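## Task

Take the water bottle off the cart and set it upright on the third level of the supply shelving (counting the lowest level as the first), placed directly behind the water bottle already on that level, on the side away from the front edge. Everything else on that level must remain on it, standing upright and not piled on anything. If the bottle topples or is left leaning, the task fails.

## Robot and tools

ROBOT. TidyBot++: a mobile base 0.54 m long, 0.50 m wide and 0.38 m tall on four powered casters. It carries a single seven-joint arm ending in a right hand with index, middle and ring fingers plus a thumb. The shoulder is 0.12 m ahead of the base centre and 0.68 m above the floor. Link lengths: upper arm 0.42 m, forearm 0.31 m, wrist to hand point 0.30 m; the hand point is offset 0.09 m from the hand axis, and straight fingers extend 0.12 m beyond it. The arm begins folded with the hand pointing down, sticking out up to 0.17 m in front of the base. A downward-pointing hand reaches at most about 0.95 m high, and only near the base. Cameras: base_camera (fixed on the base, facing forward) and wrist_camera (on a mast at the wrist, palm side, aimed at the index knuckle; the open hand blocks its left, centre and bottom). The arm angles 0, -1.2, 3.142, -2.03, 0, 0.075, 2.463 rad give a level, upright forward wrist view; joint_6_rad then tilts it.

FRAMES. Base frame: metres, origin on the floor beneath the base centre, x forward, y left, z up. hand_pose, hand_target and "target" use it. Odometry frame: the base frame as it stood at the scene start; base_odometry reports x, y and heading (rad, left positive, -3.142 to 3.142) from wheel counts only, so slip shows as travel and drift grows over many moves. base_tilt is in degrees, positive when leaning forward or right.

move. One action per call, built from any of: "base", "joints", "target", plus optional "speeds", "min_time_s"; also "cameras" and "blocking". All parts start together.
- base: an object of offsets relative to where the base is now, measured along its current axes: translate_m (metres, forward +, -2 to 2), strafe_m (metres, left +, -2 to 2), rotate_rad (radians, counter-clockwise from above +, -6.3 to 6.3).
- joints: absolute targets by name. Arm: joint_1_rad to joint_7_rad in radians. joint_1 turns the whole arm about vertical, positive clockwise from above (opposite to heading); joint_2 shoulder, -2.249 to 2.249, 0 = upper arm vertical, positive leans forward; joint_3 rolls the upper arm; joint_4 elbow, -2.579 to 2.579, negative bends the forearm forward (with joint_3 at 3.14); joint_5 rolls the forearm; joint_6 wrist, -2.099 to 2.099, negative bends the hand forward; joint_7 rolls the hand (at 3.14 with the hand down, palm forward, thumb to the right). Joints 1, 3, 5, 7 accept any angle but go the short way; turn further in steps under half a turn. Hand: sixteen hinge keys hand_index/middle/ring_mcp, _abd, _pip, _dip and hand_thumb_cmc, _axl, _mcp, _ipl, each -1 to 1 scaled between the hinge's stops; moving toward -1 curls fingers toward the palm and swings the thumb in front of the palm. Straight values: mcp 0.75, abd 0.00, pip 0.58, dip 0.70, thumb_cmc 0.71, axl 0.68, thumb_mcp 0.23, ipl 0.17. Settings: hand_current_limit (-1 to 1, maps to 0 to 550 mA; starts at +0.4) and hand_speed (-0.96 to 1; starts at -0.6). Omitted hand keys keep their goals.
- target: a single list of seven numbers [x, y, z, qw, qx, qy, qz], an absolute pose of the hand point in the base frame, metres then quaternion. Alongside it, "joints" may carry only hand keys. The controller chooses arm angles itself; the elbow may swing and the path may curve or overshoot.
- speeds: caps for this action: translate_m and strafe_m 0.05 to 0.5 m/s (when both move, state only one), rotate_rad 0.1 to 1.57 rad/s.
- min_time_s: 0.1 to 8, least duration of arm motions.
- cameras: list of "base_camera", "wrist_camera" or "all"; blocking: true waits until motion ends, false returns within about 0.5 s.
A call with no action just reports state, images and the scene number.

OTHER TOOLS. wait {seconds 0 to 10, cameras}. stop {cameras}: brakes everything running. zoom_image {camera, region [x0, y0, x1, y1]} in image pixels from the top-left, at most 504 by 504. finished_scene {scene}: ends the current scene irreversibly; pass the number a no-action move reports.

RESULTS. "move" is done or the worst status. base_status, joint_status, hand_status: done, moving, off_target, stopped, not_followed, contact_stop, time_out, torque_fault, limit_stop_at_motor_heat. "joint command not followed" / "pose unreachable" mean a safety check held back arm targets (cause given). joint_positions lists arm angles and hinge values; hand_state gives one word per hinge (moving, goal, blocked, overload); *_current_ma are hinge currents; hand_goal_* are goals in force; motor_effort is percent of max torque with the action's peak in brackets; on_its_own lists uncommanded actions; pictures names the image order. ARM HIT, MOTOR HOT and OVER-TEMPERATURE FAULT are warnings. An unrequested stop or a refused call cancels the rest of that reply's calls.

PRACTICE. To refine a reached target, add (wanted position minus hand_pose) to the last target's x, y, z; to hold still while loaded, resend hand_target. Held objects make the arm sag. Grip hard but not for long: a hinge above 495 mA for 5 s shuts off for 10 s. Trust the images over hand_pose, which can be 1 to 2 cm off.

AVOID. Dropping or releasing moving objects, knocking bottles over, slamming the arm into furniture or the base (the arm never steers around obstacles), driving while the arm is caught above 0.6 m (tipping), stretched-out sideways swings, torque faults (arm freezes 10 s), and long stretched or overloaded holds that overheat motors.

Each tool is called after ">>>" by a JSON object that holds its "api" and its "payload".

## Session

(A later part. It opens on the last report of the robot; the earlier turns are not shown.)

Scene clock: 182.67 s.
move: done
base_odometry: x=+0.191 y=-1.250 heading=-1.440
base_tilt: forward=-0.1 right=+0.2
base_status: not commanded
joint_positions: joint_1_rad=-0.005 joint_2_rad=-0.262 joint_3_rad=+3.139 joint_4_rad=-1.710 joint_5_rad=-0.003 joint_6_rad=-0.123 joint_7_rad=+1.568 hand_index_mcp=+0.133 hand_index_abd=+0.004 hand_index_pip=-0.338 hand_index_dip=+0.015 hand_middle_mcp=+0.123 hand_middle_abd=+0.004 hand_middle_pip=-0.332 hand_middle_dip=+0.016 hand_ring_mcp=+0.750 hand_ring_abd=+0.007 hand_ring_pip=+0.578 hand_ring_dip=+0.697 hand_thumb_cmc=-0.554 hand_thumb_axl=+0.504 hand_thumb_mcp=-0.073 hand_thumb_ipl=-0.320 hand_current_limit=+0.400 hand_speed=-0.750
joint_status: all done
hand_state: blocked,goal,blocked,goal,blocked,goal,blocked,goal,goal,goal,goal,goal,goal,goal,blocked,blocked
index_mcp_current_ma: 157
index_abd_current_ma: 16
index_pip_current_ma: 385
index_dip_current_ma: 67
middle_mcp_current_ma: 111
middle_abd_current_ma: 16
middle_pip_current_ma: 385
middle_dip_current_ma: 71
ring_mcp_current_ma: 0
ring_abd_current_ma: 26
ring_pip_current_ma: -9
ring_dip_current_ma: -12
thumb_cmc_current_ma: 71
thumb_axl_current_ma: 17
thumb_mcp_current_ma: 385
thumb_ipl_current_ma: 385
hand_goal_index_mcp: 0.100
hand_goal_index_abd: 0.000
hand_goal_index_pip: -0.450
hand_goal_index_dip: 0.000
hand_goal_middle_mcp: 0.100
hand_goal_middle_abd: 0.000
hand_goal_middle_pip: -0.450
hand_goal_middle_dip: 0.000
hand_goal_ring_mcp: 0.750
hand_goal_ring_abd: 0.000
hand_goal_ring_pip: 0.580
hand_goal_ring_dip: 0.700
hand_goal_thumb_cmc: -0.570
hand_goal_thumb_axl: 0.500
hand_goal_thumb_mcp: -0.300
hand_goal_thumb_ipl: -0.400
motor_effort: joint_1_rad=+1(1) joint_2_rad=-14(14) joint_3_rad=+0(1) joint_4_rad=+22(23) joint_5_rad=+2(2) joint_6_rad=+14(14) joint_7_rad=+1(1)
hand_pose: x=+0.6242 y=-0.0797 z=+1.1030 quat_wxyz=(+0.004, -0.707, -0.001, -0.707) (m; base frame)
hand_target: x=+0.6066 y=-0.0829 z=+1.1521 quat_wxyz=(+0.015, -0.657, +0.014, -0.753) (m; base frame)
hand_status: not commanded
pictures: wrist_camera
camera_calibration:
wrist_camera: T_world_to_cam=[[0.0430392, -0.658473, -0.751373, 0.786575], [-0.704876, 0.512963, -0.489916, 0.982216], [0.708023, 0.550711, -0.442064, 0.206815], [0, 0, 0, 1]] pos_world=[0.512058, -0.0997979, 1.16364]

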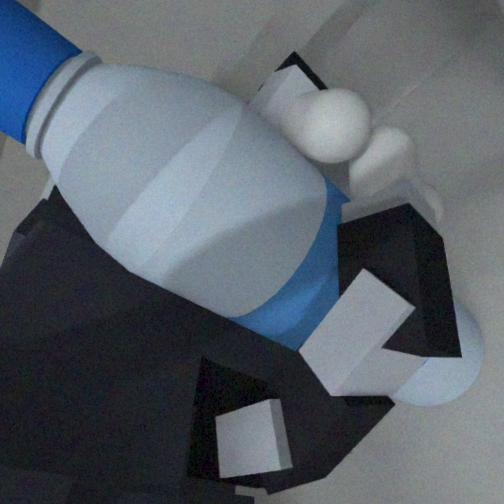

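>>> {"api": "move", "payload": {"joints": {"joint_4_rad": -1.72, "joint_6_rad": -0.02}, "min_time_s": 1}}

>>> {"api": "move", "payload": {"joints": {"joint_4_rad": -1.74, "joint_6_rad": 0.0}, "min_time_s": 1}}

Scene clock: 184.07 s.
move: done
base_odometry: x=+0.191 y=-1.250 heading=-1.440
base_tilt: forward=-0.1 right=+0.1
base_status: not commanded
joint_positions: joint_1_rad=-0.005 joint_2_rad=-0.262 joint_3_rad=+3.139 joint_4_rad=-1.727 joint_5_rad=-0.003 joint_6_rad=-0.105 joint_7_rad=+1.568 hand_index_mcp=+0.133 hand_index_abd=+0.004 hand_index_pip=-0.338 hand_index_dip=+0.015 hand_middle_mcp=+0.123 hand_middle_abd=+0.004 hand_middle_pip=-0.332 hand_middle_dip=+0.016 hand_ring_mcp=+0.750 hand_ring_abd=+0.007 hand_ring_pip=+0.578 hand_ring_dip=+0.697 hand_thumb_cmc=-0.554 hand_thumb_axl=+0.504 hand_thumb_mcp=-0.073 hand_thumb_ipl=-0.320 hand_current_limit=+0.400 hand_speed=-0.750
joint_status: all done
hand_state: blocked,goal,blocked,goal,blocked,goal,blocked,goal,goal,goal,goal,goal,goal,goal,blocked,blocked
index_mcp_current_ma: 157
index_abd_current_ma: 16
index_pip_current_ma: 385
index_dip_current_ma: 67
middle_mcp_current_ma: 111
middle_abd_current_ma: 16
middle_pip_current_ma: 385
middle_dip_current_ma: 71
ring_mcp_current_ma: 0
ring_abd_current_ma: 26
ring_pip_current_ma: -9
ring_dip_current_ma: -12
thumb_cmc_current_ma: 71
thumb_axl_current_ma: 17
thumb_mcp_current_ma: 385
thumb_ipl_current_ma: 385
hand_goal_index_mcp: 0.100
hand_goal_index_abd: 0.000
hand_goal_index_pip: -0.450
hand_goal_index_dip: 0.000
hand_goal_middle_mcp: 0.100
hand_goal_middle_abd: 0.000
hand_goal_middle_pip: -0.450
hand_goal_middle_dip: 0.000
hand_goal_ring_mcp: 0.750
hand_goal_ring_abd: 0.000
hand_goal_ring_pip: 0.580
hand_goal_ring_dip: 0.700
hand_goal_thumb_cmc: -0.570
hand_goal_thumb_axl: 0.500
hand_goal_thumb_mcp: -0.300
hand_goal_thumb_ipl: -0.400
motor_effort: joint_1_rad=+0(1) joint_2_rad=-13(14) joint_3_rad=+0(1) joint_4_rad=+22(23) joint_5_rad=+2(2) joint_6_rad=+13(14) joint_7_rad=+1(1)
hand_pose: x=+0.6248 y=-0.0797 z=+1.0980 quat_wxyz=(+0.004, -0.707, -0.001, -0.707) (m; base frame)
hand_target: x=+0.6077 y=-0.0829 z=+1.1444 quat_wxyz=(+0.015, -0.659, +0.014, -0.752) (m; base frame)
hand_status: not commanded
pictures: none

Scene clock: 185.37 s.
move: done
base_odometry: x=+0.191 y=-1.250 heading=-1.440
base_tilt: forward=-0.1 right=+0.1
base_status: not commanded
joint_positions: joint_1_rad=-0.005 joint_2_rad=-0.262 joint_3_rad=+3.139 joint_4_rad=-1.739 joint_5_rad=-0.003 joint_6_rad=-0.078 joint_7_rad=+1.568 hand_index_mcp=+0.133 hand_index_abd=+0.004 hand_index_pip=-0.338 hand_index_dip=+0.015 hand_middle_mcp=+0.123 hand_middle_abd=+0.004 hand_middle_pip=-0.332 hand_middle_dip=+0.016 hand_ring_mcp=+0.750 hand_ring_abd=+0.007 hand_ring_pip=+0.578 hand_ring_dip=+0.697 hand_thumb_cmc=-0.554 hand_thumb_axl=+0.504 hand_thumb_mcp=-0.073 hand_thumb_ipl=-0.320 hand_current_limit=+0.400 hand_speed=-0.750
joint_status: all done
hand_state: blocked,goal,blocked,goal,blocked,goal,blocked,goal,goal,goal,goal,goal,goal,goal,blocked,blocked
index_mcp_current_ma: 157
index_abd_current_ma: 16
index_pip_current_ma: 385
index_dip_current_ma: 67
middle_mcp_current_ma: 111
middle_abd_current_ma: 16
middle_pip_current_ma: 385
middle_dip_current_ma: 71
ring_mcp_current_ma: 0
ring_abd_current_ma: 26
ring_pip_current_ma: -9
ring_dip_current_ma: -12
thumb_cmc_current_ma: 71
thumb_axl_current_ma: 17
thumb_mcp_current_ma: 385
thumb_ipl_current_ma: 385
hand_goal_index_mcp: 0.100
hand_goal_index_abd: 0.000
hand_goal_index_pip: -0.450
hand_goal_index_dip: 0.000
hand_goal_middle_mcp: 0.100
hand_goal_middle_abd: 0.000
hand_goal_middle_pip: -0.450
hand_goal_middle_dip: 0.000
hand_goal_ring_mcp: 0.750
hand_goal_ring_abd: 0.000
hand_goal_ring_pip: 0.580
hand_goal_ring_dip: 0.700
hand_goal_thumb_cmc: -0.570
hand_goal_thumb_axl: 0.500
hand_goal_thumb_mcp: -0.300
hand_goal_thumb_ipl: -0.400
motor_effort: joint_1_rad=+1(1) joint_2_rad=-12(14) joint_3_rad=+0(1) joint_4_rad=+21(22) joint_5_rad=+2(2) joint_6_rad=+12(14) joint_7_rad=+1(1)
hand_pose: x=+0.6255 y=-0.0797 z=+1.0987 quat_wxyz=(+0.004, -0.702, -0.001, -0.712) (m; base frame)
hand_target: x=+0.6086 y=-0.0829 z=+1.1382 quat_wxyz=(+0.015, -0.659, +0.014, -0.752) (m; base frame)
hand_status: not commanded
pictures: none

>>> {"api": "move", "payload": {"joints": {"joint_4_rad": -1.775, "joint_6_rad": -0.01}, "min_time_s": 1, "cameras": ["wrist_camera"]}}

Scene clock: 187.03 s.
move: done
base_odometry: x=+0.191 y=-1.250 heading=-1.440
base_tilt: forward=-0.1 right=+0.1
base_status: not commanded
joint_positions: joint_1_rad=-0.005 joint_2_rad=-0.265 joint_3_rad=+3.139 joint_4_rad=-1.751 joint_5_rad=-0.003 joint_6_rad=-0.061 joint_7_rad=+1.568 hand_index_mcp=+0.133 hand_index_abd=+0.004 hand_index_pip=-0.338 hand_index_dip=+0.015 hand_middle_mcp=+0.125 hand_middle_abd=+0.004 hand_middle_pip=-0.333 hand_middle_dip=+0.017 hand_ring_mcp=+0.750 hand_ring_abd=+0.007 hand_ring_pip=+0.578 hand_ring_dip=+0.697 hand_thumb_cmc=-0.554 hand_thumb_axl=+0.504 hand_thumb_mcp=-0.073 hand_thumb_ipl=-0.321 hand_current_limit=+0.400 hand_speed=-0.750
joint_status: all done
hand_state: blocked,goal,blocked,goal,blocked,goal,blocked,goal,goal,goal,goal,goal,goal,goal,blocked,blocked
index_mcp_current_ma: 157
index_abd_current_ma: 16
index_pip_current_ma: 385
index_dip_current_ma: 67
middle_mcp_current_ma: 117
middle_abd_current_ma: 16
middle_pip_current_ma: 385
middle_dip_current_ma: 75
ring_mcp_current_ma: 0
ring_abd_current_ma: 26
ring_pip_current_ma: -9
ring_dip_current_ma: -12
thumb_cmc_current_ma: 71
thumb_axl_current_ma: 17
thumb_mcp_current_ma: 385
thumb_ipl_current_ma: 385
hand_goal_index_mcp: 0.100
hand_goal_index_abd: 0.000
hand_goal_index_pip: -0.450
hand_goal_index_dip: 0.000
hand_goal_middle_mcp: 0.100
hand_goal_middle_abd: 0.000
hand_goal_middle_pip: -0.450
hand_goal_middle_dip: 0.000
hand_goal_ring_mcp: 0.750
hand_goal_ring_abd: 0.000
hand_goal_ring_pip: 0.580
hand_goal_ring_dip: 0.700
hand_goal_thumb_cmc: -0.570
hand_goal_thumb_axl: 0.500
hand_goal_thumb_mcp: -0.300
hand_goal_thumb_ipl: -0.400
motor_effort: joint_1_rad=+1(1) joint_2_rad=-10(12) joint_3_rad=+1(1) joint_4_rad=+17(21) joint_5_rad=+1(2) joint_6_rad=+9(13) joint_7_rad=+0(1)
hand_pose: x=+0.6246 y=-0.0797 z=+1.0988 quat_wxyz=(+0.004, -0.698, -0.001, -0.716) (m; base frame)
hand_target: x=+0.6101 y=-0.0829 z=+1.1136 quat_wxyz=(+0.015, -0.676, +0.014, -0.737) (m; base frame)
hand_status: not commanded
pictures: wrist_camera
camera_calibration:
wrist_camera: T_world_to_cam=[[0.0619299, -0.658398, -0.750118, 0.770079], [-0.692117, 0.513175, -0.507568, 0.991863], [0.719123, 0.550603, -0.423908, 0.177838], [0, 0, 0, 1]] pos_world=[0.510907, -0.0998989, 1.15648]

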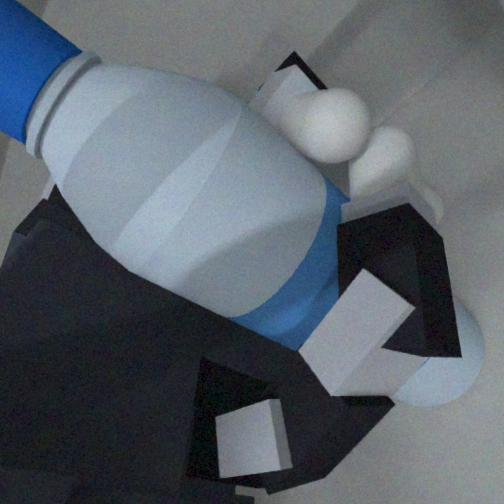

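>>> {"api": "zoom_image", "payload": {"camera": "wrist_camera", "region": [304, 0, 504, 200]}}

Scaled by 2.520.

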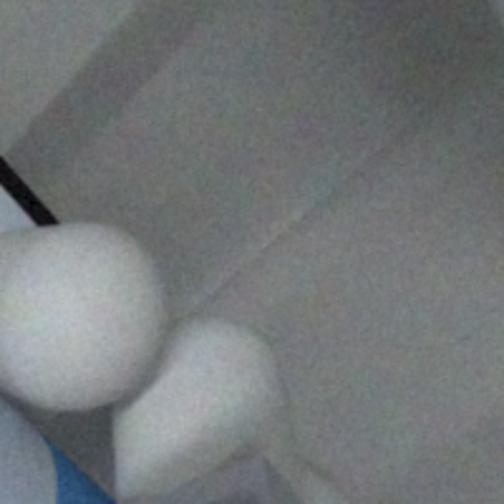

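>>> {"api": "move", "payload": {"joints": {"hand_thumb_mcp": 0.4, "hand_thumb_ipl": 0.17}}}

>>> {"api": "move", "payload": {"joints": {"hand_index_mcp": 0.75, "hand_index_pip": 0.58, "hand_index_dip": 0.7, "hand_middle_mcp": 0.75, "hand_middle_pip": 0.58, "hand_middle_dip": 0.7}, "cameras": ["wrist_camera"]}}

Scene clock: 189.10 s.
move: done
base_odometry: x=+0.191 y=-1.250 heading=-1.440
base_tilt: forward=-0.2 right=+0.1
base_status: not commanded
joint_positions: joint_1_rad=-0.005 joint_2_rad=-0.265 joint_3_rad=+3.139 joint_4_rad=-1.751 joint_5_rad=-0.003 joint_6_rad=-0.061 joint_7_rad=+1.568 hand_index_mcp=+0.133 hand_index_abd=+0.004 hand_index_pip=-0.338 hand_index_dip=+0.016 hand_middle_mcp=+0.125 hand_middle_abd=+0.004 hand_middle_pip=-0.333 hand_middle_dip=+0.018 hand_ring_mcp=+0.750 hand_ring_abd=+0.007 hand_ring_pip=+0.578 hand_ring_dip=+0.697 hand_thumb_cmc=-0.554 hand_thumb_axl=+0.501 hand_thumb_mcp=+0.399 hand_thumb_ipl=+0.168 hand_current_limit=+0.400 hand_speed=-0.750
joint_status: all done
hand_state: blocked,goal,blocked,goal,blocked,goal,blocked,goal,goal,goal,goal,goal,goal,goal,goal,goal
index_mcp_current_ma: 157
index_abd_current_ma: 16
index_pip_current_ma: 385
index_dip_current_ma: 68
middle_mcp_current_ma: 117
middle_abd_current_ma: 16
middle_pip_current_ma: 385
middle_dip_current_ma: 77
ring_mcp_current_ma: 0
ring_abd_current_ma: 26
ring_pip_current_ma: -9
ring_dip_current_ma: -12
thumb_cmc_current_ma: 71
thumb_axl_current_ma: 5
thumb_mcp_current_ma: -4
thumb_ipl_current_ma: -9
hand_goal_index_mcp: 0.100
hand_goal_index_abd: 0.000
hand_goal_index_pip: -0.450
hand_goal_index_dip: 0.000
hand_goal_middle_mcp: 0.100
hand_goal_middle_abd: 0.000
hand_goal_middle_pip: -0.450
hand_goal_middle_dip: 0.000
hand_goal_ring_mcp: 0.750
hand_goal_ring_abd: 0.000
hand_goal_ring_pip: 0.580
hand_goal_ring_dip: 0.700
hand_goal_thumb_cmc: -0.570
hand_goal_thumb_axl: 0.500
hand_goal_thumb_mcp: 0.400
hand_goal_thumb_ipl: 0.170
motor_effort: joint_1_rad=+2(2) joint_2_rad=-10(10) joint_3_rad=+1(2) joint_4_rad=+17(17) joint_5_rad=+2(2) joint_6_rad=+8(9) joint_7_rad=+1(1)
hand_pose: x=+0.6246 y=-0.0797 z=+1.0988 quat_wxyz=(+0.004, -0.698, -0.001, -0.716) (m; base frame)
hand_target: x=+0.6101 y=-0.0829 z=+1.1136 quat_wxyz=(+0.015, -0.676, +0.014, -0.737) (m; base frame)
hand_status: not commanded
pictures: none

Scene clock: 190.67 s.
move: done
base_odometry: x=+0.191 y=-1.250 heading=-1.440
base_tilt: forward=-0.1 right=+0.1
base_status: not commanded
joint_positions: joint_1_rad=-0.005 joint_2_rad=-0.265 joint_3_rad=+3.139 joint_4_rad=-1.757 joint_5_rad=-0.003 joint_6_rad=-0.061 joint_7_rad=+1.568 hand_index_mcp=+0.748 hand_index_abd=+0.004 hand_index_pip=+0.577 hand_index_dip=+0.697 hand_middle_mcp=+0.748 hand_middle_abd=+0.004 hand_middle_pip=+0.577 hand_middle_dip=+0.697 hand_ring_mcp=+0.750 hand_ring_abd=+0.007 hand_ring_pip=+0.578 hand_ring_dip=+0.697 hand_thumb_cmc=-0.554 hand_thumb_axl=+0.501 hand_thumb_mcp=+0.399 hand_thumb_ipl=+0.168 hand_current_limit=+0.400 hand_speed=-0.750
joint_status: all done
hand_state: goal,goal,goal,goal,goal,goal,goal,goal,goal,goal,goal,goal,goal,goal,goal,goal
index_mcp_current_ma: -10
index_abd_current_ma: 16
index_pip_current_ma: -13
index_dip_current_ma: -11
middle_mcp_current_ma: -10
middle_abd_current_ma: 16
middle_pip_current_ma: -12
middle_dip_current_ma: -10
ring_mcp_current_ma: 0
ring_abd_current_ma: 26
ring_pip_current_ma: -9
ring_dip_current_ma: -12
thumb_cmc_current_ma: 71
thumb_axl_current_ma: 5
thumb_mcp_current_ma: -4
thumb_ipl_current_ma: -9
hand_goal_index_mcp: 0.750
hand_goal_index_abd: 0.000
hand_goal_index_pip: 0.580
hand_goal_index_dip: 0.700
hand_goal_middle_mcp: 0.750
hand_goal_middle_abd: 0.000
hand_goal_middle_pip: 0.580
hand_goal_middle_dip: 0.700
hand_goal_ring_mcp: 0.750
hand_goal_ring_abd: 0.000
hand_goal_ring_pip: 0.580
hand_goal_ring_dip: 0.700
hand_goal_thumb_cmc: -0.570
hand_goal_thumb_axl: 0.500
hand_goal_thumb_mcp: 0.400
hand_goal_thumb_ipl: 0.170
motor_effort: joint_1_rad=+1(2) joint_2_rad=-10(11) joint_3_rad=+1(2) joint_4_rad=+18(18) joint_5_rad=+1(2) joint_6_rad=+9(10) joint_7_rad=+0(1)
hand_pose: x=+0.6246 y=-0.0797 z=+1.0946 quat_wxyz=(+0.004, -0.701, -0.001, -0.713) (m; base frame)
hand_target: x=+0.6101 y=-0.0829 z=+1.1136 quat_wxyz=(+0.015, -0.676, +0.014, -0.737) (m; base frame)
hand_status: not commanded
pictures: wrist_camera
camera_calibration:
wrist_camera: T_world_to_cam=[[0.0567812, -0.658333, -0.750583, 0.770728], [-0.695546, 0.513248, -0.502785, 0.986683], [0.716234, 0.550613, -0.428758, 0.183216], [0, 0, 0, 1]] pos_world=[0.511295, -0.0998989, 1.15314]

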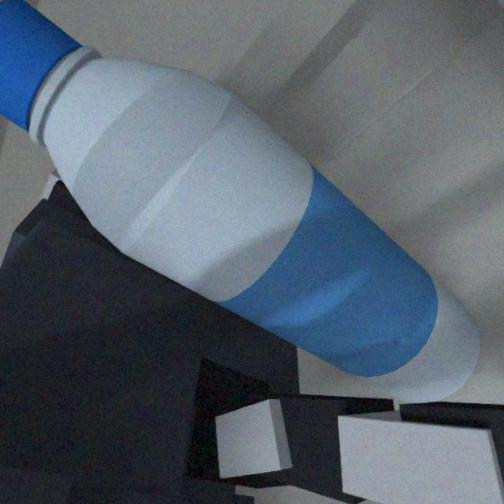

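>>> {"api": "move", "payload": {"base": {"strafe_m": 0.008}, "speeds": {"strafe_m": 0.1}}}

>>> {"api": "move", "payload": {"base": {"translate_m": -0.33}, "speeds": {"translate_m": 0.25}, "cameras": ["all"]}}

Scene clock: 191.47 s.
move: done
base_odometry: x=+0.199 y=-1.249 heading=-1.440
base_tilt: forward=-0.1 right=+0.1
base_status: done
joint_positions: joint_1_rad=-0.005 joint_2_rad=-0.266 joint_3_rad=+3.140 joint_4_rad=-1.758 joint_5_rad=-0.003 joint_6_rad=-0.061 joint_7_rad=+1.568 hand_index_mcp=+0.749 hand_index_abd=+0.004 hand_index_pip=+0.577 hand_index_dip=+0.697 hand_middle_mcp=+0.749 hand_middle_abd=+0.004 hand_middle_pip=+0.577 hand_middle_dip=+0.698 hand_ring_mcp=+0.750 hand_ring_abd=+0.007 hand_ring_pip=+0.578 hand_ring_dip=+0.697 hand_thumb_cmc=-0.554 hand_thumb_axl=+0.501 hand_thumb_mcp=+0.399 hand_thumb_ipl=+0.168 hand_current_limit=+0.400 hand_speed=-0.750
joint_status: not commanded
hand_state: goal,goal,goal,goal,goal,goal,goal,goal,goal,goal,goal,goal,goal,goal,goal,goal
index_mcp_current_ma: -5
index_abd_current_ma: 16
index_pip_current_ma: -11
index_dip_current_ma: -11
middle_mcp_current_ma: -5
middle_abd_current_ma: 16
middle_pip_current_ma: -10
middle_dip_current_ma: -10
ring_mcp_current_ma: 0
ring_abd_current_ma: 26
ring_pip_current_ma: -9
ring_dip_current_ma: -12
thumb_cmc_current_ma: 71
thumb_axl_current_ma: 5
thumb_mcp_current_ma: -4
thumb_ipl_current_ma: -9
hand_goal_index_mcp: 0.750
hand_goal_index_abd: 0.000
hand_goal_index_pip: 0.580
hand_goal_index_dip: 0.700
hand_goal_middle_mcp: 0.750
hand_goal_middle_abd: 0.000
hand_goal_middle_pip: 0.580
hand_goal_middle_dip: 0.700
hand_goal_ring_mcp: 0.750
hand_goal_ring_abd: 0.000
hand_goal_ring_pip: 0.580
hand_goal_ring_dip: 0.700
hand_goal_thumb_cmc: -0.570
hand_goal_thumb_axl: 0.500
hand_goal_thumb_mcp: 0.400
hand_goal_thumb_ipl: 0.170
motor_effort: joint_1_rad=+1(3) joint_2_rad=-10(11) joint_3_rad=+0(4) joint_4_rad=+18(18) joint_5_rad=+1(1) joint_6_rad=+9(9) joint_7_rad=+0(0)
hand_pose: x=+0.6241 y=-0.0802 z=+1.0951 quat_wxyz=(+0.004, -0.701, +0.000, -0.714) (m; base frame)
hand_target: x=+0.6101 y=-0.0829 z=+1.1136 quat_wxyz=(+0.015, -0.676, +0.014, -0.737) (m; base frame)
hand_status: not commanded
pictures: none

Scene clock: 193.63 s.
move: done
base_odometry: x=+0.156 y=-0.922 heading=-1.440
base_tilt: forward=-0.2 right=+0.1
base_status: done
joint_positions: joint_1_rad=-0.005 joint_2_rad=-0.280 joint_3_rad=+3.140 joint_4_rad=-1.759 joint_5_rad=-0.003 joint_6_rad=-0.060 joint_7_rad=+1.568 hand_index_mcp=+0.749 hand_index_abd=+0.004 hand_index_pip=+0.577 hand_index_dip=+0.697 hand_middle_mcp=+0.749 hand_middle_abd=+0.004 hand_middle_pip=+0.577 hand_middle_dip=+0.698 hand_ring_mcp=+0.750 hand_ring_abd=+0.007 hand_ring_pip=+0.578 hand_ring_dip=+0.697 hand_thumb_cmc=-0.554 hand_thumb_axl=+0.501 hand_thumb_mcp=+0.399 hand_thumb_ipl=+0.168 hand_current_limit=+0.400 hand_speed=-0.750
joint_status: not commanded
hand_state: goal,goal,goal,goal,goal,goal,goal,goal,goal,goal,goal,goal,goal,goal,goal,goal
index_mcp_current_ma: -4
index_abd_current_ma: 16
index_pip_current_ma: -11
index_dip_current_ma: -11
middle_mcp_current_ma: -4
middle_abd_current_ma: 16
middle_pip_current_ma: -10
middle_dip_current_ma: -10
ring_mcp_current_ma: 0
ring_abd_current_ma: 26
ring_pip_current_ma: -9
ring_dip_current_ma: -12
thumb_cmc_current_ma: 71
thumb_axl_current_ma: 5
thumb_mcp_current_ma: -3
thumb_ipl_current_ma: -9
hand_goal_index_mcp: 0.750
hand_goal_index_abd: 0.000
hand_goal_index_pip: 0.580
hand_goal_index_dip: 0.700
hand_goal_middle_mcp: 0.750
hand_goal_middle_abd: 0.000
hand_goal_middle_pip: 0.580
hand_goal_middle_dip: 0.700
hand_goal_ring_mcp: 0.750
hand_goal_ring_abd: 0.000
hand_goal_ring_pip: 0.580
hand_goal_ring_dip: 0.700
hand_goal_thumb_cmc: -0.570
hand_goal_thumb_axl: 0.500
hand_goal_thumb_mcp: 0.400
hand_goal_thumb_ipl: 0.170
motor_effort: joint_1_rad=+1(1) joint_2_rad=-10(15) joint_3_rad=+0(1) joint_4_rad=+18(19) joint_5_rad=+1(2) joint_6_rad=+9(10) joint_7_rad=+0(1)
hand_pose: x=+0.6182 y=-0.0804 z=+1.1013 quat_wxyz=(+0.004, -0.696, +0.000, -0.718) (m; base frame)
hand_target: x=+0.6101 y=-0.0829 z=+1.1136 quat_wxyz=(+0.015, -0.676, +0.014, -0.737) (m; base frame)
hand_status: not commanded
pictures: base_camera, wrist_camera
camera_calibration:
wrist_camera: T_world_to_cam=[[0.0666101, -0.658132, -0.74995, 0.76888], [-0.687901, 0.514145, -0.512296, 0.991812], [0.722741, 0.550016, -0.418482, 0.175619], [0, 0, 0, 1]] pos_world=[0.504126, -0.100504, 1.15822]

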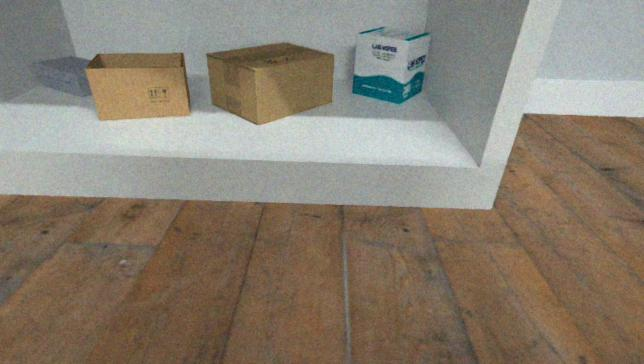

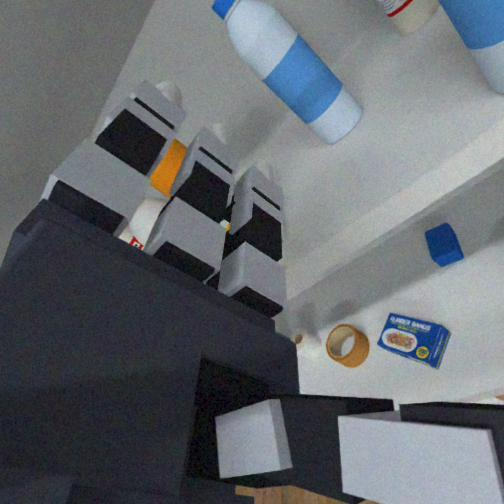

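>>> {"api": "zoom_image", "payload": {"camera": "wrist_camera", "region": [284, 0, 504, 220]}}

Scaled by 2.291.

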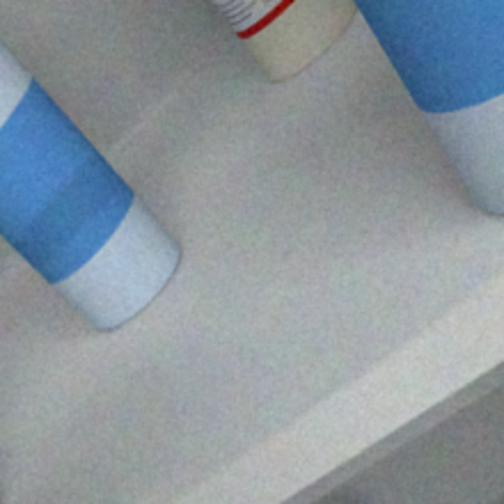

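>>> {"api": "move", "payload": {"base": {"translate_m": 0.03, "strafe_m": -0.136}, "speeds": {"translate_m": 0.25}, "joints": {"joint_2_rad": -0.265, "joint_4_rad": -1.90, "joint_6_rad": 0.095, "hand_thumb_axl": 0.678, "hand_thumb_mcp": 0.02, "hand_thumb_ipl": -0.2}, "cameras": ["all"]}}

>>> {"api": "zoom_image", "payload": {"camera": "wrist_camera", "region": [204, 0, 504, 300]}}

Scene clock: 196.70 s.
move: done
base_odometry: x=+0.025 y=-0.969 heading=-1.441
base_tilt: forward=-0.1 right=+0.1
base_status: done
joint_positions: joint_1_rad=-0.005 joint_2_rad=-0.280 joint_3_rad=+3.143 joint_4_rad=-1.888 joint_5_rad=-0.003 joint_6_rad=+0.037 joint_7_rad=+1.568 hand_index_mcp=+0.749 hand_index_abd=+0.004 hand_index_pip=+0.577 hand_index_dip=+0.697 hand_middle_mcp=+0.749 hand_middle_abd=+0.004 hand_middle_pip=+0.578 hand_middle_dip=+0.698 hand_ring_mcp=+0.750 hand_ring_abd=+0.007 hand_ring_pip=+0.578 hand_ring_dip=+0.697 hand_thumb_cmc=-0.554 hand_thumb_axl=+0.678 hand_thumb_mcp=+0.022 hand_thumb_ipl=-0.198 hand_current_limit=+0.400 hand_speed=-0.750
joint_status: all done
hand_state: goal,goal,goal,goal,goal,goal,goal,goal,goal,goal,goal,goal,goal,goal,goal,goal
index_mcp_current_ma: -3
index_abd_current_ma: 16
index_pip_current_ma: -10
index_dip_current_ma: -11
middle_mcp_current_ma: -3
middle_abd_current_ma: 16
middle_pip_current_ma: -10
middle_dip_current_ma: -10
ring_mcp_current_ma: 0
ring_abd_current_ma: 26
ring_pip_current_ma: -9
ring_dip_current_ma: -12
thumb_cmc_current_ma: 71
thumb_axl_current_ma: -1
thumb_mcp_current_ma: 12
thumb_ipl_current_ma: 11
hand_goal_index_mcp: 0.750
hand_goal_index_abd: 0.000
hand_goal_index_pip: 0.580
hand_goal_index_dip: 0.700
hand_goal_middle_mcp: 0.750
hand_goal_middle_abd: 0.000
hand_goal_middle_pip: 0.580
hand_goal_middle_dip: 0.700
hand_goal_ring_mcp: 0.750
hand_goal_ring_abd: 0.000
hand_goal_ring_pip: 0.580
hand_goal_ring_dip: 0.700
hand_goal_thumb_cmc: -0.570
hand_goal_thumb_axl: 0.678
hand_goal_thumb_mcp: 0.020
hand_goal_thumb_ipl: -0.200
motor_effort: joint_1_rad=+0(2) joint_2_rad=-10(12) joint_3_rad=+1(2) joint_4_rad=+18(19) joint_5_rad=+1(1) joint_6_rad=+9(11) joint_7_rad=+0(0)
hand_pose: x=+0.6186 y=-0.0821 z=+1.0515 quat_wxyz=(+0.003, -0.707, +0.001, -0.707) (m; base frame)
hand_target: x=+0.6246 y=-0.0829 z=+1.0509 quat_wxyz=(+0.015, -0.696, +0.014, -0.718) (m; base frame)
hand_status: not commanded
pictures: base_camera, wrist_camera
camera_calibration:
wrist_camera: T_world_to_cam=[[0.0414512, -0.65786, -0.751999, 0.74815], [-0.702077, 0.516333, -0.490396, 0.953201], [0.710894, 0.548288, -0.440466, 0.185715], [0, 0, 0, 1]] pos_world=[0.506184, -0.101817, 1.11185]

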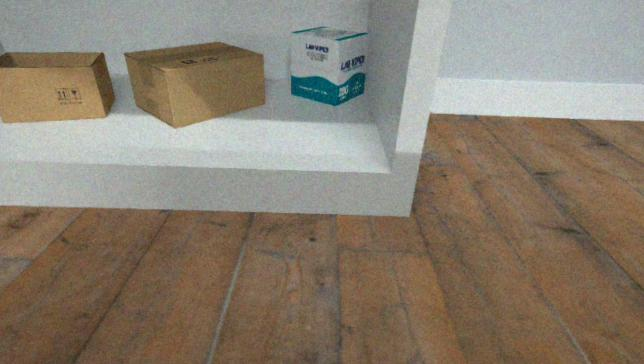

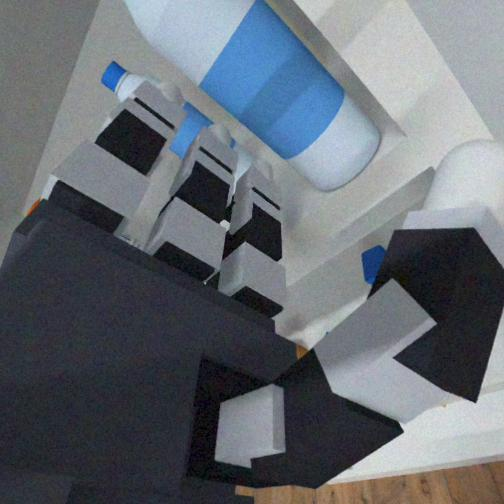

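Scaled by 1.680.

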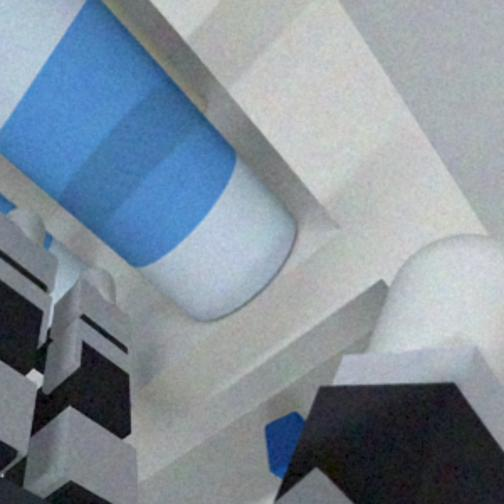

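>>> {"api": "move", "payload": {"base": {"strafe_m": 0.010}, "speeds": {"strafe_m": 0.1}, "joints": {"hand_thumb_mcp": 0.15, "hand_thumb_ipl": -0.65}}}

>>> {"api": "move", "payload": {"base": {"translate_m": 0.10}, "speeds": {"translate_m": 0.1}, "cameras": ["all"]}}

Scene clock: 198.90 s.
move: done
base_odometry: x=+0.035 y=-0.968 heading=-1.441
base_tilt: forward=-0.1 right=+0.1
base_status: done
joint_positions: joint_1_rad=-0.005 joint_2_rad=-0.280 joint_3_rad=+3.141 joint_4_rad=-1.888 joint_5_rad=-0.003 joint_6_rad=+0.039 joint_7_rad=+1.568 hand_index_mcp=+0.749 hand_index_abd=+0.004 hand_index_pip=+0.577 hand_index_dip=+0.697 hand_middle_mcp=+0.749 hand_middle_abd=+0.004 hand_middle_pip=+0.578 hand_middle_dip=+0.698 hand_ring_mcp=+0.750 hand_ring_abd=+0.007 hand_ring_pip=+0.578 hand_ring_dip=+0.697 hand_thumb_cmc=-0.554 hand_thumb_axl=+0.678 hand_thumb_mcp=+0.148 hand_thumb_ipl=-0.648 hand_current_limit=+0.400 hand_speed=-0.750
joint_status: all done
hand_state: goal,goal,goal,goal,goal,goal,goal,goal,goal,goal,goal,goal,goal,goal,goal,goal
index_mcp_current_ma: -3
index_abd_current_ma: 16
index_pip_current_ma: -10
index_dip_current_ma: -11
middle_mcp_current_ma: -3
middle_abd_current_ma: 16
middle_pip_current_ma: -10
middle_dip_current_ma: -10
ring_mcp_current_ma: 0
ring_abd_current_ma: 26
ring_pip_current_ma: -9
ring_dip_current_ma: -12
thumb_cmc_current_ma: 71
thumb_axl_current_ma: -1
thumb_mcp_current_ma: -11
thumb_ipl_current_ma: 11
hand_goal_index_mcp: 0.750
hand_goal_index_abd: 0.000
hand_goal_index_pip: 0.580
hand_goal_index_dip: 0.700
hand_goal_middle_mcp: 0.750
hand_goal_middle_abd: 0.000
hand_goal_middle_pip: 0.580
hand_goal_middle_dip: 0.700
hand_goal_ring_mcp: 0.750
hand_goal_ring_abd: 0.000
hand_goal_ring_pip: 0.580
hand_goal_ring_dip: 0.700
hand_goal_thumb_cmc: -0.570
hand_goal_thumb_axl: 0.678
hand_goal_thumb_mcp: 0.150
hand_goal_thumb_ipl: -0.650
motor_effort: joint_1_rad=+1(2) joint_2_rad=-10(11) joint_3_rad=+0(2) joint_4_rad=+18(18) joint_5_rad=+1(1) joint_6_rad=+9(10) joint_7_rad=+0(0)
hand_pose: x=+0.6188 y=-0.0809 z=+1.0520 quat_wxyz=(+0.004, -0.706, +0.000, -0.708) (m; base frame)
hand_target: x=+0.6246 y=-0.0829 z=+1.0509 quat_wxyz=(+0.015, -0.696, +0.014, -0.718) (m; base frame)
hand_status: not commanded
pictures: none

Scene clock: 200.47 s.
move: done
base_odometry: x=+0.048 y=-1.067 heading=-1.441
base_tilt: forward=-0.1 right=+0.1
base_status: done
joint_positions: joint_1_rad=-0.005 joint_2_rad=-0.279 joint_3_rad=+3.141 joint_4_rad=-1.888 joint_5_rad=-0.003 joint_6_rad=+0.041 joint_7_rad=+1.568 hand_index_mcp=+0.749 hand_index_abd=+0.004 hand_index_pip=+0.577 hand_index_dip=+0.697 hand_middle_mcp=+0.749 hand_middle_abd=+0.004 hand_middle_pip=+0.578 hand_middle_dip=+0.698 hand_ring_mcp=+0.750 hand_ring_abd=+0.007 hand_ring_pip=+0.578 hand_ring_dip=+0.697 hand_thumb_cmc=-0.554 hand_thumb_axl=+0.678 hand_thumb_mcp=+0.148 hand_thumb_ipl=-0.648 hand_current_limit=+0.400 hand_speed=-0.750
joint_status: not commanded
hand_state: goal,goal,goal,goal,goal,goal,goal,goal,goal,goal,goal,goal,goal,goal,goal,goal
index_mcp_current_ma: -3
index_abd_current_ma: 16
index_pip_current_ma: -10
index_dip_current_ma: -11
middle_mcp_current_ma: -3
middle_abd_current_ma: 16
middle_pip_current_ma: -10
middle_dip_current_ma: -10
ring_mcp_current_ma: 0
ring_abd_current_ma: 26
ring_pip_current_ma: -9
ring_dip_current_ma: -12
thumb_cmc_current_ma: 71
thumb_axl_current_ma: -1
thumb_mcp_current_ma: -9
thumb_ipl_current_ma: 11
hand_goal_index_mcp: 0.750
hand_goal_index_abd: 0.000
hand_goal_index_pip: 0.580
hand_goal_index_dip: 0.700
hand_goal_middle_mcp: 0.750
hand_goal_middle_abd: 0.000
hand_goal_middle_pip: 0.580
hand_goal_middle_dip: 0.700
hand_goal_ring_mcp: 0.750
hand_goal_ring_abd: 0.000
hand_goal_ring_pip: 0.580
hand_goal_ring_dip: 0.700
hand_goal_thumb_cmc: -0.570
hand_goal_thumb_axl: 0.678
hand_goal_thumb_mcp: 0.150
hand_goal_thumb_ipl: -0.650
motor_effort: joint_1_rad=+0(1) joint_2_rad=-9(13) joint_3_rad=+0(1) joint_4_rad=+18(19) joint_5_rad=+1(1) joint_6_rad=+9(10) joint_7_rad=+0(0)
hand_pose: x=+0.6192 y=-0.0809 z=+1.0520 quat_wxyz=(+0.004, -0.706, +0.000, -0.708) (m; base frame)
hand_target: x=+0.6246 y=-0.0829 z=+1.0509 quat_wxyz=(+0.015, -0.696, +0.014, -0.718) (m; base frame)
hand_status: not commanded
pictures: base_camera, wrist_camera
camera_calibration:
wrist_camera: T_world_to_cam=[[0.044303, -0.658193, -0.751545, 0.747041], [-0.701948, 0.514777, -0.492214, 0.954977], [0.710849, 0.549352, -0.439211, 0.183681], [0, 0, 0, 1]] pos_world=[0.506678, -0.100809, 1.11216]

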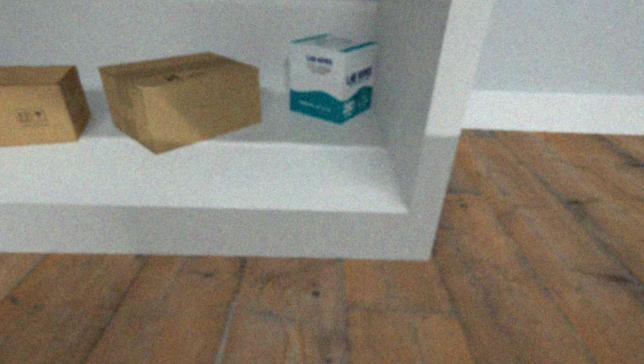

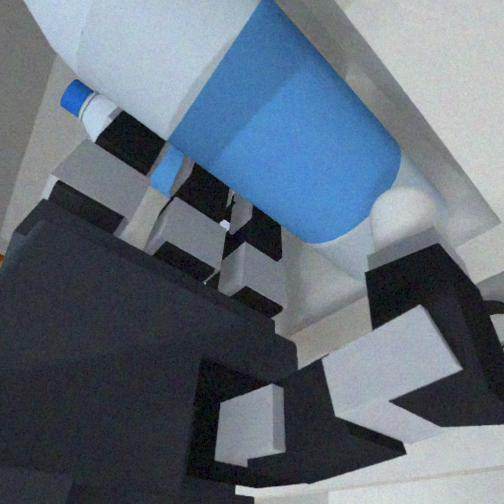

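>>> {"api": "move", "payload": {"base": {"translate_m": 0.034}, "speeds": {"translate_m": 0.06}, "cameras": ["wrist_camera"]}}

Scene clock: 201.87 s.
move: done
base_odometry: x=+0.052 y=-1.101 heading=-1.441
base_tilt: forward=-0.1 right=+0.1
base_status: done
joint_positions: joint_1_rad=-0.005 joint_2_rad=-0.278 joint_3_rad=+3.141 joint_4_rad=-1.888 joint_5_rad=-0.003 joint_6_rad=+0.041 joint_7_rad=+1.568 hand_index_mcp=+0.749 hand_index_abd=+0.004 hand_index_pip=+0.577 hand_index_dip=+0.697 hand_middle_mcp=+0.749 hand_middle_abd=+0.004 hand_middle_pip=+0.578 hand_middle_dip=+0.698 hand_ring_mcp=+0.750 hand_ring_abd=+0.007 hand_ring_pip=+0.578 hand_ring_dip=+0.697 hand_thumb_cmc=-0.558 hand_thumb_axl=+0.678 hand_thumb_mcp=+0.164 hand_thumb_ipl=-0.645 hand_current_limit=+0.400 hand_speed=-0.750
joint_status: not commanded
hand_state: goal,goal,goal,goal,goal,goal,goal,goal,goal,goal,goal,goal,goal,goal,goal,goal
index_mcp_current_ma: -3
index_abd_current_ma: 16
index_pip_current_ma: -10
index_dip_current_ma: -11
middle_mcp_current_ma: -3
middle_abd_current_ma: 16
middle_pip_current_ma: -10
middle_dip_current_ma: -10
ring_mcp_current_ma: 0
ring_abd_current_ma: 26
ring_pip_current_ma: -9
ring_dip_current_ma: -12
thumb_cmc_current_ma: 55
thumb_axl_current_ma: -1
thumb_mcp_current_ma: 81
thumb_ipl_current_ma: 29
hand_goal_index_mcp: 0.750
hand_goal_index_abd: 0.000
hand_goal_index_pip: 0.580
hand_goal_index_dip: 0.700
hand_goal_middle_mcp: 0.750
hand_goal_middle_abd: 0.000
hand_goal_middle_pip: 0.580
hand_goal_middle_dip: 0.700
hand_goal_ring_mcp: 0.750
hand_goal_ring_abd: 0.000
hand_goal_ring_pip: 0.580
hand_goal_ring_dip: 0.700
hand_goal_thumb_cmc: -0.570
hand_goal_thumb_axl: 0.678
hand_goal_thumb_mcp: 0.150
hand_goal_thumb_ipl: -0.650
motor_effort: joint_1_rad=+0(1) joint_2_rad=-10(12) joint_3_rad=+0(2) joint_4_rad=+18(18) joint_5_rad=+1(1) joint_6_rad=+9(10) joint_7_rad=+0(1)
hand_pose: x=+0.6194 y=-0.0810 z=+1.0518 quat_wxyz=(+0.004, -0.706, +0.000, -0.708) (m; base frame)
hand_target: x=+0.6246 y=-0.0829 z=+1.0509 quat_wxyz=(+0.015, -0.696, +0.014, -0.718) (m; base frame)
hand_status: not commanded
pictures: wrist_camera
camera_calibration:
wrist_camera: T_world_to_cam=[[0.044005, -0.658122, -0.751624, 0.747057], [-0.70201, 0.514925, -0.491969, 0.954915], [0.710806, 0.549297, -0.439349, 0.183605], [0, 0, 0, 1]] pos_world=[0.506978, -0.100909, 1.11196]

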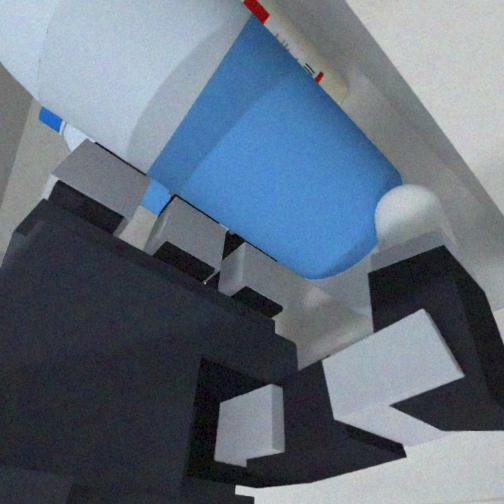

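>>> {"api": "move", "payload": {"joints": {"hand_index_mcp": 0.1, "hand_index_pip": -0.45, "hand_index_dip": 0.0, "hand_middle_mcp": 0.1, "hand_middle_pip": -0.45, "hand_middle_dip": 0.0, "hand_ring_mcp": 0.1, "hand_ring_pip": -0.45, "hand_ring_dip": 0.0}}}

>>> {"api": "move", "payload": {"joints": {"hand_thumb_mcp": -0.3, "hand_thumb_ipl": -0.5}, "cameras": ["wrist_camera"]}}

Scene clock: 203.67 s.
move: off_target
base_odometry: x=+0.052 y=-1.101 heading=-1.441
base_tilt: forward=-0.1 right=+0.1
base_status: not commanded
joint_positions: joint_1_rad=-0.005 joint_2_rad=-0.278 joint_3_rad=+3.138 joint_4_rad=-1.891 joint_5_rad=-0.003 joint_6_rad=+0.047 joint_7_rad=+1.568 hand_index_mcp=+0.150 hand_index_abd=+0.002 hand_index_pip=-0.256 hand_index_dip=+0.012 hand_middle_mcp=+0.125 hand_middle_abd=+0.004 hand_middle_pip=-0.317 hand_middle_dip=+0.014 hand_ring_mcp=+0.118 hand_ring_abd=+0.005 hand_ring_pip=-0.328 hand_ring_dip=+0.016 hand_thumb_cmc=-0.557 hand_thumb_axl=+0.681 hand_thumb_mcp=+0.180 hand_thumb_ipl=-0.643 hand_current_limit=+0.400 hand_speed=-0.750
joint_status: hand_index_mcp off_target (ended at +0.150, target +0.100); hand_index_pip off_target (ended at -0.256, target -0.450); hand_middle_mcp off_target (ended at +0.125, target +0.100); hand_middle_pip off_target (ended at -0.317, target -0.450); hand_ring_pip off_target (ended at -0.328, target -0.450); the others done
hand_state: blocked,goal,blocked,goal,blocked,goal,blocked,goal,goal,goal,blocked,goal,goal,goal,blocked,goal
index_mcp_current_ma: 246
index_abd_current_ma: 5
index_pip_current_ma: 385
index_dip_current_ma: 53
middle_mcp_current_ma: 116
middle_abd_current_ma: 14
middle_pip_current_ma: 385
middle_dip_current_ma: 59
ring_mcp_current_ma: 82
ring_abd_current_ma: 17
ring_pip_current_ma: 385
ring_dip_current_ma: 71
thumb_cmc_current_ma: 58
thumb_axl_current_ma: 12
thumb_mcp_current_ma: 175
thumb_ipl_current_ma: 41
hand_goal_index_mcp: 0.100
hand_goal_index_abd: 0.000
hand_goal_index_pip: -0.450
hand_goal_index_dip: 0.000
hand_goal_middle_mcp: 0.100
hand_goal_middle_abd: 0.000
hand_goal_middle_pip: -0.450
hand_goal_middle_dip: 0.000
hand_goal_ring_mcp: 0.100
hand_goal_ring_abd: 0.000
hand_goal_ring_pip: -0.450
hand_goal_ring_dip: 0.000
hand_goal_thumb_cmc: -0.570
hand_goal_thumb_axl: 0.678
hand_goal_thumb_mcp: 0.150
hand_goal_thumb_ipl: -0.650
motor_effort: joint_1_rad=+0(3) joint_2_rad=-10(11) joint_3_rad=+1(4) joint_4_rad=+18(19) joint_5_rad=+1(2) joint_6_rad=+9(10) joint_7_rad=+0(1)
hand_pose: x=+0.6197 y=-0.0789 z=+1.0516 quat_wxyz=(+0.005, -0.705, -0.001, -0.709) (m; base frame)
hand_target: x=+0.6246 y=-0.0829 z=+1.0509 quat_wxyz=(+0.015, -0.696, +0.014, -0.718) (m; base frame)
hand_status: not commanded
pictures: none

Scene clock: 204.57 s.
move: off_target
base_odometry: x=+0.052 y=-1.101 heading=-1.441
base_tilt: forward=-0.1 right=+0.1
base_status: not commanded
joint_positions: joint_1_rad=-0.005 joint_2_rad=-0.278 joint_3_rad=+3.138 joint_4_rad=-1.891 joint_5_rad=-0.003 joint_6_rad=+0.047 joint_7_rad=+1.568 hand_index_mcp=+0.206 hand_index_abd=+0.004 hand_index_pip=-0.256 hand_index_dip=+0.028 hand_middle_mcp=+0.125 hand_middle_abd=+0.004 hand_middle_pip=-0.317 hand_middle_dip=+0.014 hand_ring_mcp=+0.118 hand_ring_abd=+0.005 hand_ring_pip=-0.328 hand_ring_dip=+0.016 hand_thumb_cmc=-0.557 hand_thumb_axl=+0.681 hand_thumb_mcp=+0.065 hand_thumb_ipl=-0.502 hand_current_limit=+0.400 hand_speed=-0.750
joint_status: hand_thumb_mcp off_target (ended at +0.065, target -0.300); the others done
hand_state: blocked,goal,blocked,blocked,blocked,goal,blocked,goal,goal,goal,blocked,goal,goal,goal,blocked,goal
index_mcp_current_ma: 385
index_abd_current_ma: 13
index_pip_current_ma: 385
index_dip_current_ma: 127
middle_mcp_current_ma: 116
middle_abd_current_ma: 14
middle_pip_current_ma: 385
middle_dip_current_ma: 59
ring_mcp_current_ma: 82
ring_abd_current_ma: 17
ring_pip_current_ma: 385
ring_dip_current_ma: 71
thumb_cmc_current_ma: 58
thumb_axl_current_ma: 14
thumb_mcp_current_ma: 385
thumb_ipl_current_ma: -10
hand_goal_index_mcp: 0.100
hand_goal_index_abd: 0.000
hand_goal_index_pip: -0.450
hand_goal_index_dip: 0.000
hand_goal_middle_mcp: 0.100
hand_goal_middle_abd: 0.000
hand_goal_middle_pip: -0.450
hand_goal_middle_dip: 0.000
hand_goal_ring_mcp: 0.100
hand_goal_ring_abd: 0.000
hand_goal_ring_pip: -0.450
hand_goal_ring_dip: 0.000
hand_goal_thumb_cmc: -0.570
hand_goal_thumb_axl: 0.678
hand_goal_thumb_mcp: -0.300
hand_goal_thumb_ipl: -0.500
motor_effort: joint_1_rad=+0(1) joint_2_rad=-10(11) joint_3_rad=+0(1) joint_4_rad=+18(18) joint_5_rad=+1(2) joint_6_rad=+9(9) joint_7_rad=+0(1)
hand_pose: x=+0.6197 y=-0.0789 z=+1.0516 quat_wxyz=(+0.005, -0.705, -0.001, -0.709) (m; base frame)
hand_target: x=+0.6246 y=-0.0829 z=+1.0509 quat_wxyz=(+0.015, -0.696, +0.014, -0.718) (m; base frame)
hand_status: not commanded
pictures: wrist_camera
camera_calibration:
wrist_camera: T_world_to_cam=[[0.0480994, -0.658673, -0.75089, 0.744861], [-0.702542, 0.512071, -0.494185, 0.956369], [0.710015, 0.551302, -0.438115, 0.181543], [0, 0, 0, 1]] pos_world=[0.507163, -0.0991931, 1.11147]

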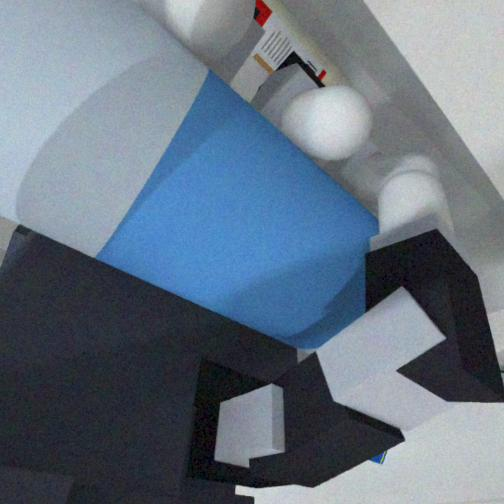

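>>> {"api": "move", "payload": {"joints": {"joint_4_rad": -1.72, "joint_6_rad": -0.10}, "min_time_s": 1.5, "cameras": ["wrist_camera"]}}

Scene clock: 207.67 s.
move: done
base_odometry: x=+0.052 y=-1.101 heading=-1.441
base_tilt: forward=-0.1 right=+0.1
base_status: not commanded
joint_positions: joint_1_rad=-0.005 joint_2_rad=-0.276 joint_3_rad=+3.138 joint_4_rad=-1.774 joint_5_rad=-0.003 joint_6_rad=-0.051 joint_7_rad=+1.567 hand_index_mcp=+0.206 hand_index_abd=+0.004 hand_index_pip=-0.256 hand_index_dip=+0.028 hand_middle_mcp=+0.125 hand_middle_abd=+0.006 hand_middle_pip=-0.331 hand_middle_dip=+0.015 hand_ring_mcp=+0.118 hand_ring_abd=+0.006 hand_ring_pip=-0.328 hand_ring_dip=+0.017 hand_thumb_cmc=-0.557 hand_thumb_axl=+0.681 hand_thumb_mcp=+0.065 hand_thumb_ipl=-0.502 hand_current_limit=+0.400 hand_speed=-0.750
joint_status: all done
hand_state: blocked,goal,blocked,blocked,blocked,goal,blocked,goal,goal,goal,blocked,goal,goal,goal,blocked,goal
index_mcp_current_ma: 385
index_abd_current_ma: 13
index_pip_current_ma: 385
index_dip_current_ma: 127
middle_mcp_current_ma: 116
middle_abd_current_ma: 21
middle_pip_current_ma: 385
middle_dip_current_ma: 67
ring_mcp_current_ma: 83
ring_abd_current_ma: 20
ring_pip_current_ma: 385
ring_dip_current_ma: 75
thumb_cmc_current_ma: 58
thumb_axl_current_ma: 14
thumb_mcp_current_ma: 385
thumb_ipl_current_ma: -10
hand_goal_index_mcp: 0.100
hand_goal_index_abd: 0.000
hand_goal_index_pip: -0.450
hand_goal_index_dip: 0.000
hand_goal_middle_mcp: 0.100
hand_goal_middle_abd: 0.000
hand_goal_middle_pip: -0.450
hand_goal_middle_dip: 0.000
hand_goal_ring_mcp: 0.100
hand_goal_ring_abd: 0.000
hand_goal_ring_pip: -0.450
hand_goal_ring_dip: 0.000
hand_goal_thumb_cmc: -0.570
hand_goal_thumb_axl: 0.678
hand_goal_thumb_mcp: -0.300
hand_goal_thumb_ipl: -0.500
motor_effort: joint_1_rad=+0(1) joint_2_rad=-14(14) joint_3_rad=+1(1) joint_4_rad=+23(23) joint_5_rad=+2(3) joint_6_rad=+13(14) joint_7_rad=+1(2)
hand_pose: x=+0.6205 y=-0.0788 z=+1.0927 quat_wxyz=(+0.005, -0.700, -0.001, -0.715) (m; base frame)
hand_target: x=+0.6229 y=-0.0829 z=+1.1028 quat_wxyz=(+0.014, -0.701, +0.014, -0.713) (m; base frame)
hand_status: not commanded
pictures: wrist_camera
camera_calibration:
wrist_camera: T_world_to_cam=[[0.0606728, -0.658333, -0.750277, 0.767387], [-0.694482, 0.512054, -0.505465, 0.984574], [0.716947, 0.551722, -0.426133, 0.181489], [0, 0, 0, 1]] pos_world=[0.507092, -0.0990906, 1.15076]

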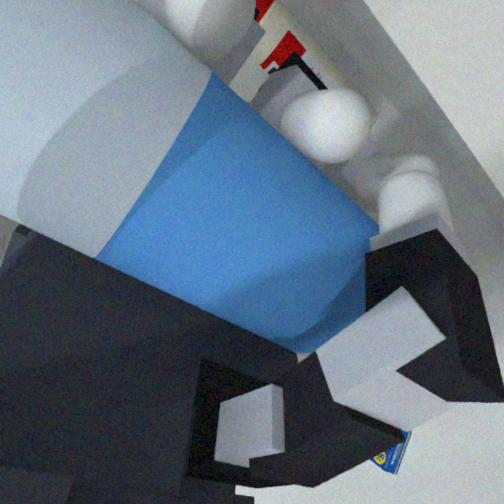

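Lifted. Now shift left.

>>> {"api": "move", "payload": {"base": {"strafe_m": 0.121}, "speeds": {"strafe_m": 0.15}, "cameras": ["all"]}}

Scene clock: 209.20 s.
move: done
base_odometry: x=+0.172 y=-1.086 heading=-1.442
base_tilt: forward=-0.1 right=+0.1
base_status: done
joint_positions: joint_1_rad=-0.005 joint_2_rad=-0.275 joint_3_rad=+3.140 joint_4_rad=-1.774 joint_5_rad=-0.003 joint_6_rad=-0.053 joint_7_rad=+1.567 hand_index_mcp=+0.206 hand_index_abd=+0.004 hand_index_pip=-0.256 hand_index_dip=+0.028 hand_middle_mcp=+0.125 hand_middle_abd=+0.006 hand_middle_pip=-0.331 hand_middle_dip=+0.016 hand_ring_mcp=+0.118 hand_ring_abd=+0.006 hand_ring_pip=-0.328 hand_ring_dip=+0.018 hand_thumb_cmc=-0.557 hand_thumb_axl=+0.681 hand_thumb_mcp=+0.065 hand_thumb_ipl=-0.502 hand_current_limit=+0.400 hand_speed=-0.750
joint_status: not commanded
hand_state: blocked,goal,blocked,blocked,blocked,goal,blocked,goal,goal,goal,blocked,goal,goal,goal,blocked,goal
index_mcp_current_ma: 385
index_abd_current_ma: 13
index_pip_current_ma: 385
index_dip_current_ma: 127
middle_mcp_current_ma: 116
middle_abd_current_ma: 22
middle_pip_current_ma: 385
middle_dip_current_ma: 70
ring_mcp_current_ma: 83
ring_abd_current_ma: 21
ring_pip_current_ma: 385
ring_dip_current_ma: 77
thumb_cmc_current_ma: 58
thumb_axl_current_ma: 14
thumb_mcp_current_ma: 385
thumb_ipl_current_ma: -9
hand_goal_index_mcp: 0.100
hand_goal_index_abd: 0.000
hand_goal_index_pip: -0.450
hand_goal_index_dip: 0.000
hand_goal_middle_mcp: 0.100
hand_goal_middle_abd: 0.000
hand_goal_middle_pip: -0.450
hand_goal_middle_dip: 0.000
hand_goal_ring_mcp: 0.100
hand_goal_ring_abd: 0.000
hand_goal_ring_pip: -0.450
hand_goal_ring_dip: 0.000
hand_goal_thumb_cmc: -0.570
hand_goal_thumb_axl: 0.678
hand_goal_thumb_mcp: -0.300
hand_goal_thumb_ipl: -0.500
motor_effort: joint_1_rad=+0(2) joint_2_rad=-13(14) joint_3_rad=+0(2) joint_4_rad=+22(23) joint_5_rad=+2(3) joint_6_rad=+13(13) joint_7_rad=+1(2)
hand_pose: x=+0.6206 y=-0.0802 z=+1.0919 quat_wxyz=(+0.004, -0.700, +0.000, -0.714) (m; base frame)
hand_target: x=+0.6229 y=-0.0829 z=+1.1028 quat_wxyz=(+0.014, -0.701, +0.014, -0.713) (m; base frame)
hand_status: not commanded
pictures: base_camera, wrist_camera
camera_calibration:
wrist_camera: T_world_to_cam=[[0.057483, -0.657999, -0.750821, 0.768479], [-0.694493, 0.513918, -0.503555, 0.983008], [0.717199, 0.550386, -0.427434, 0.183097], [0, 0, 0, 1]] pos_world=[0.507201, -0.100301, 1.15025]

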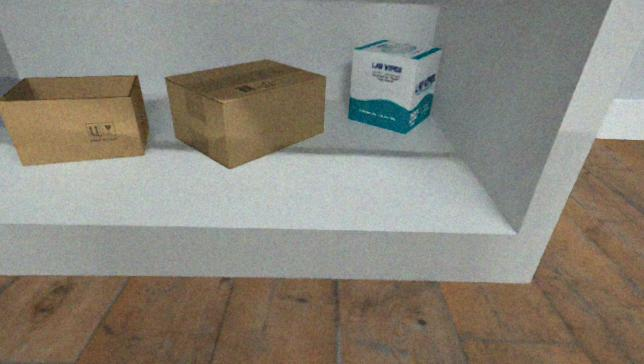

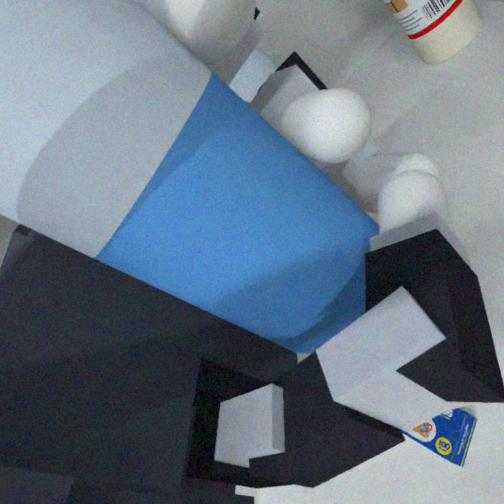

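>>> {"api": "zoom_image", "payload": {"camera": "wrist_camera", "region": [220, 0, 460, 240]}}

Scaled by 2.100.

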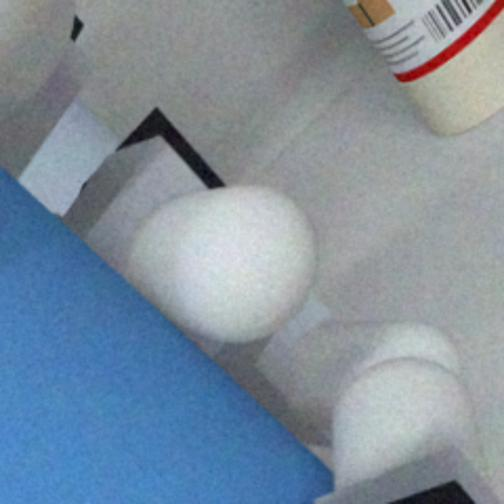

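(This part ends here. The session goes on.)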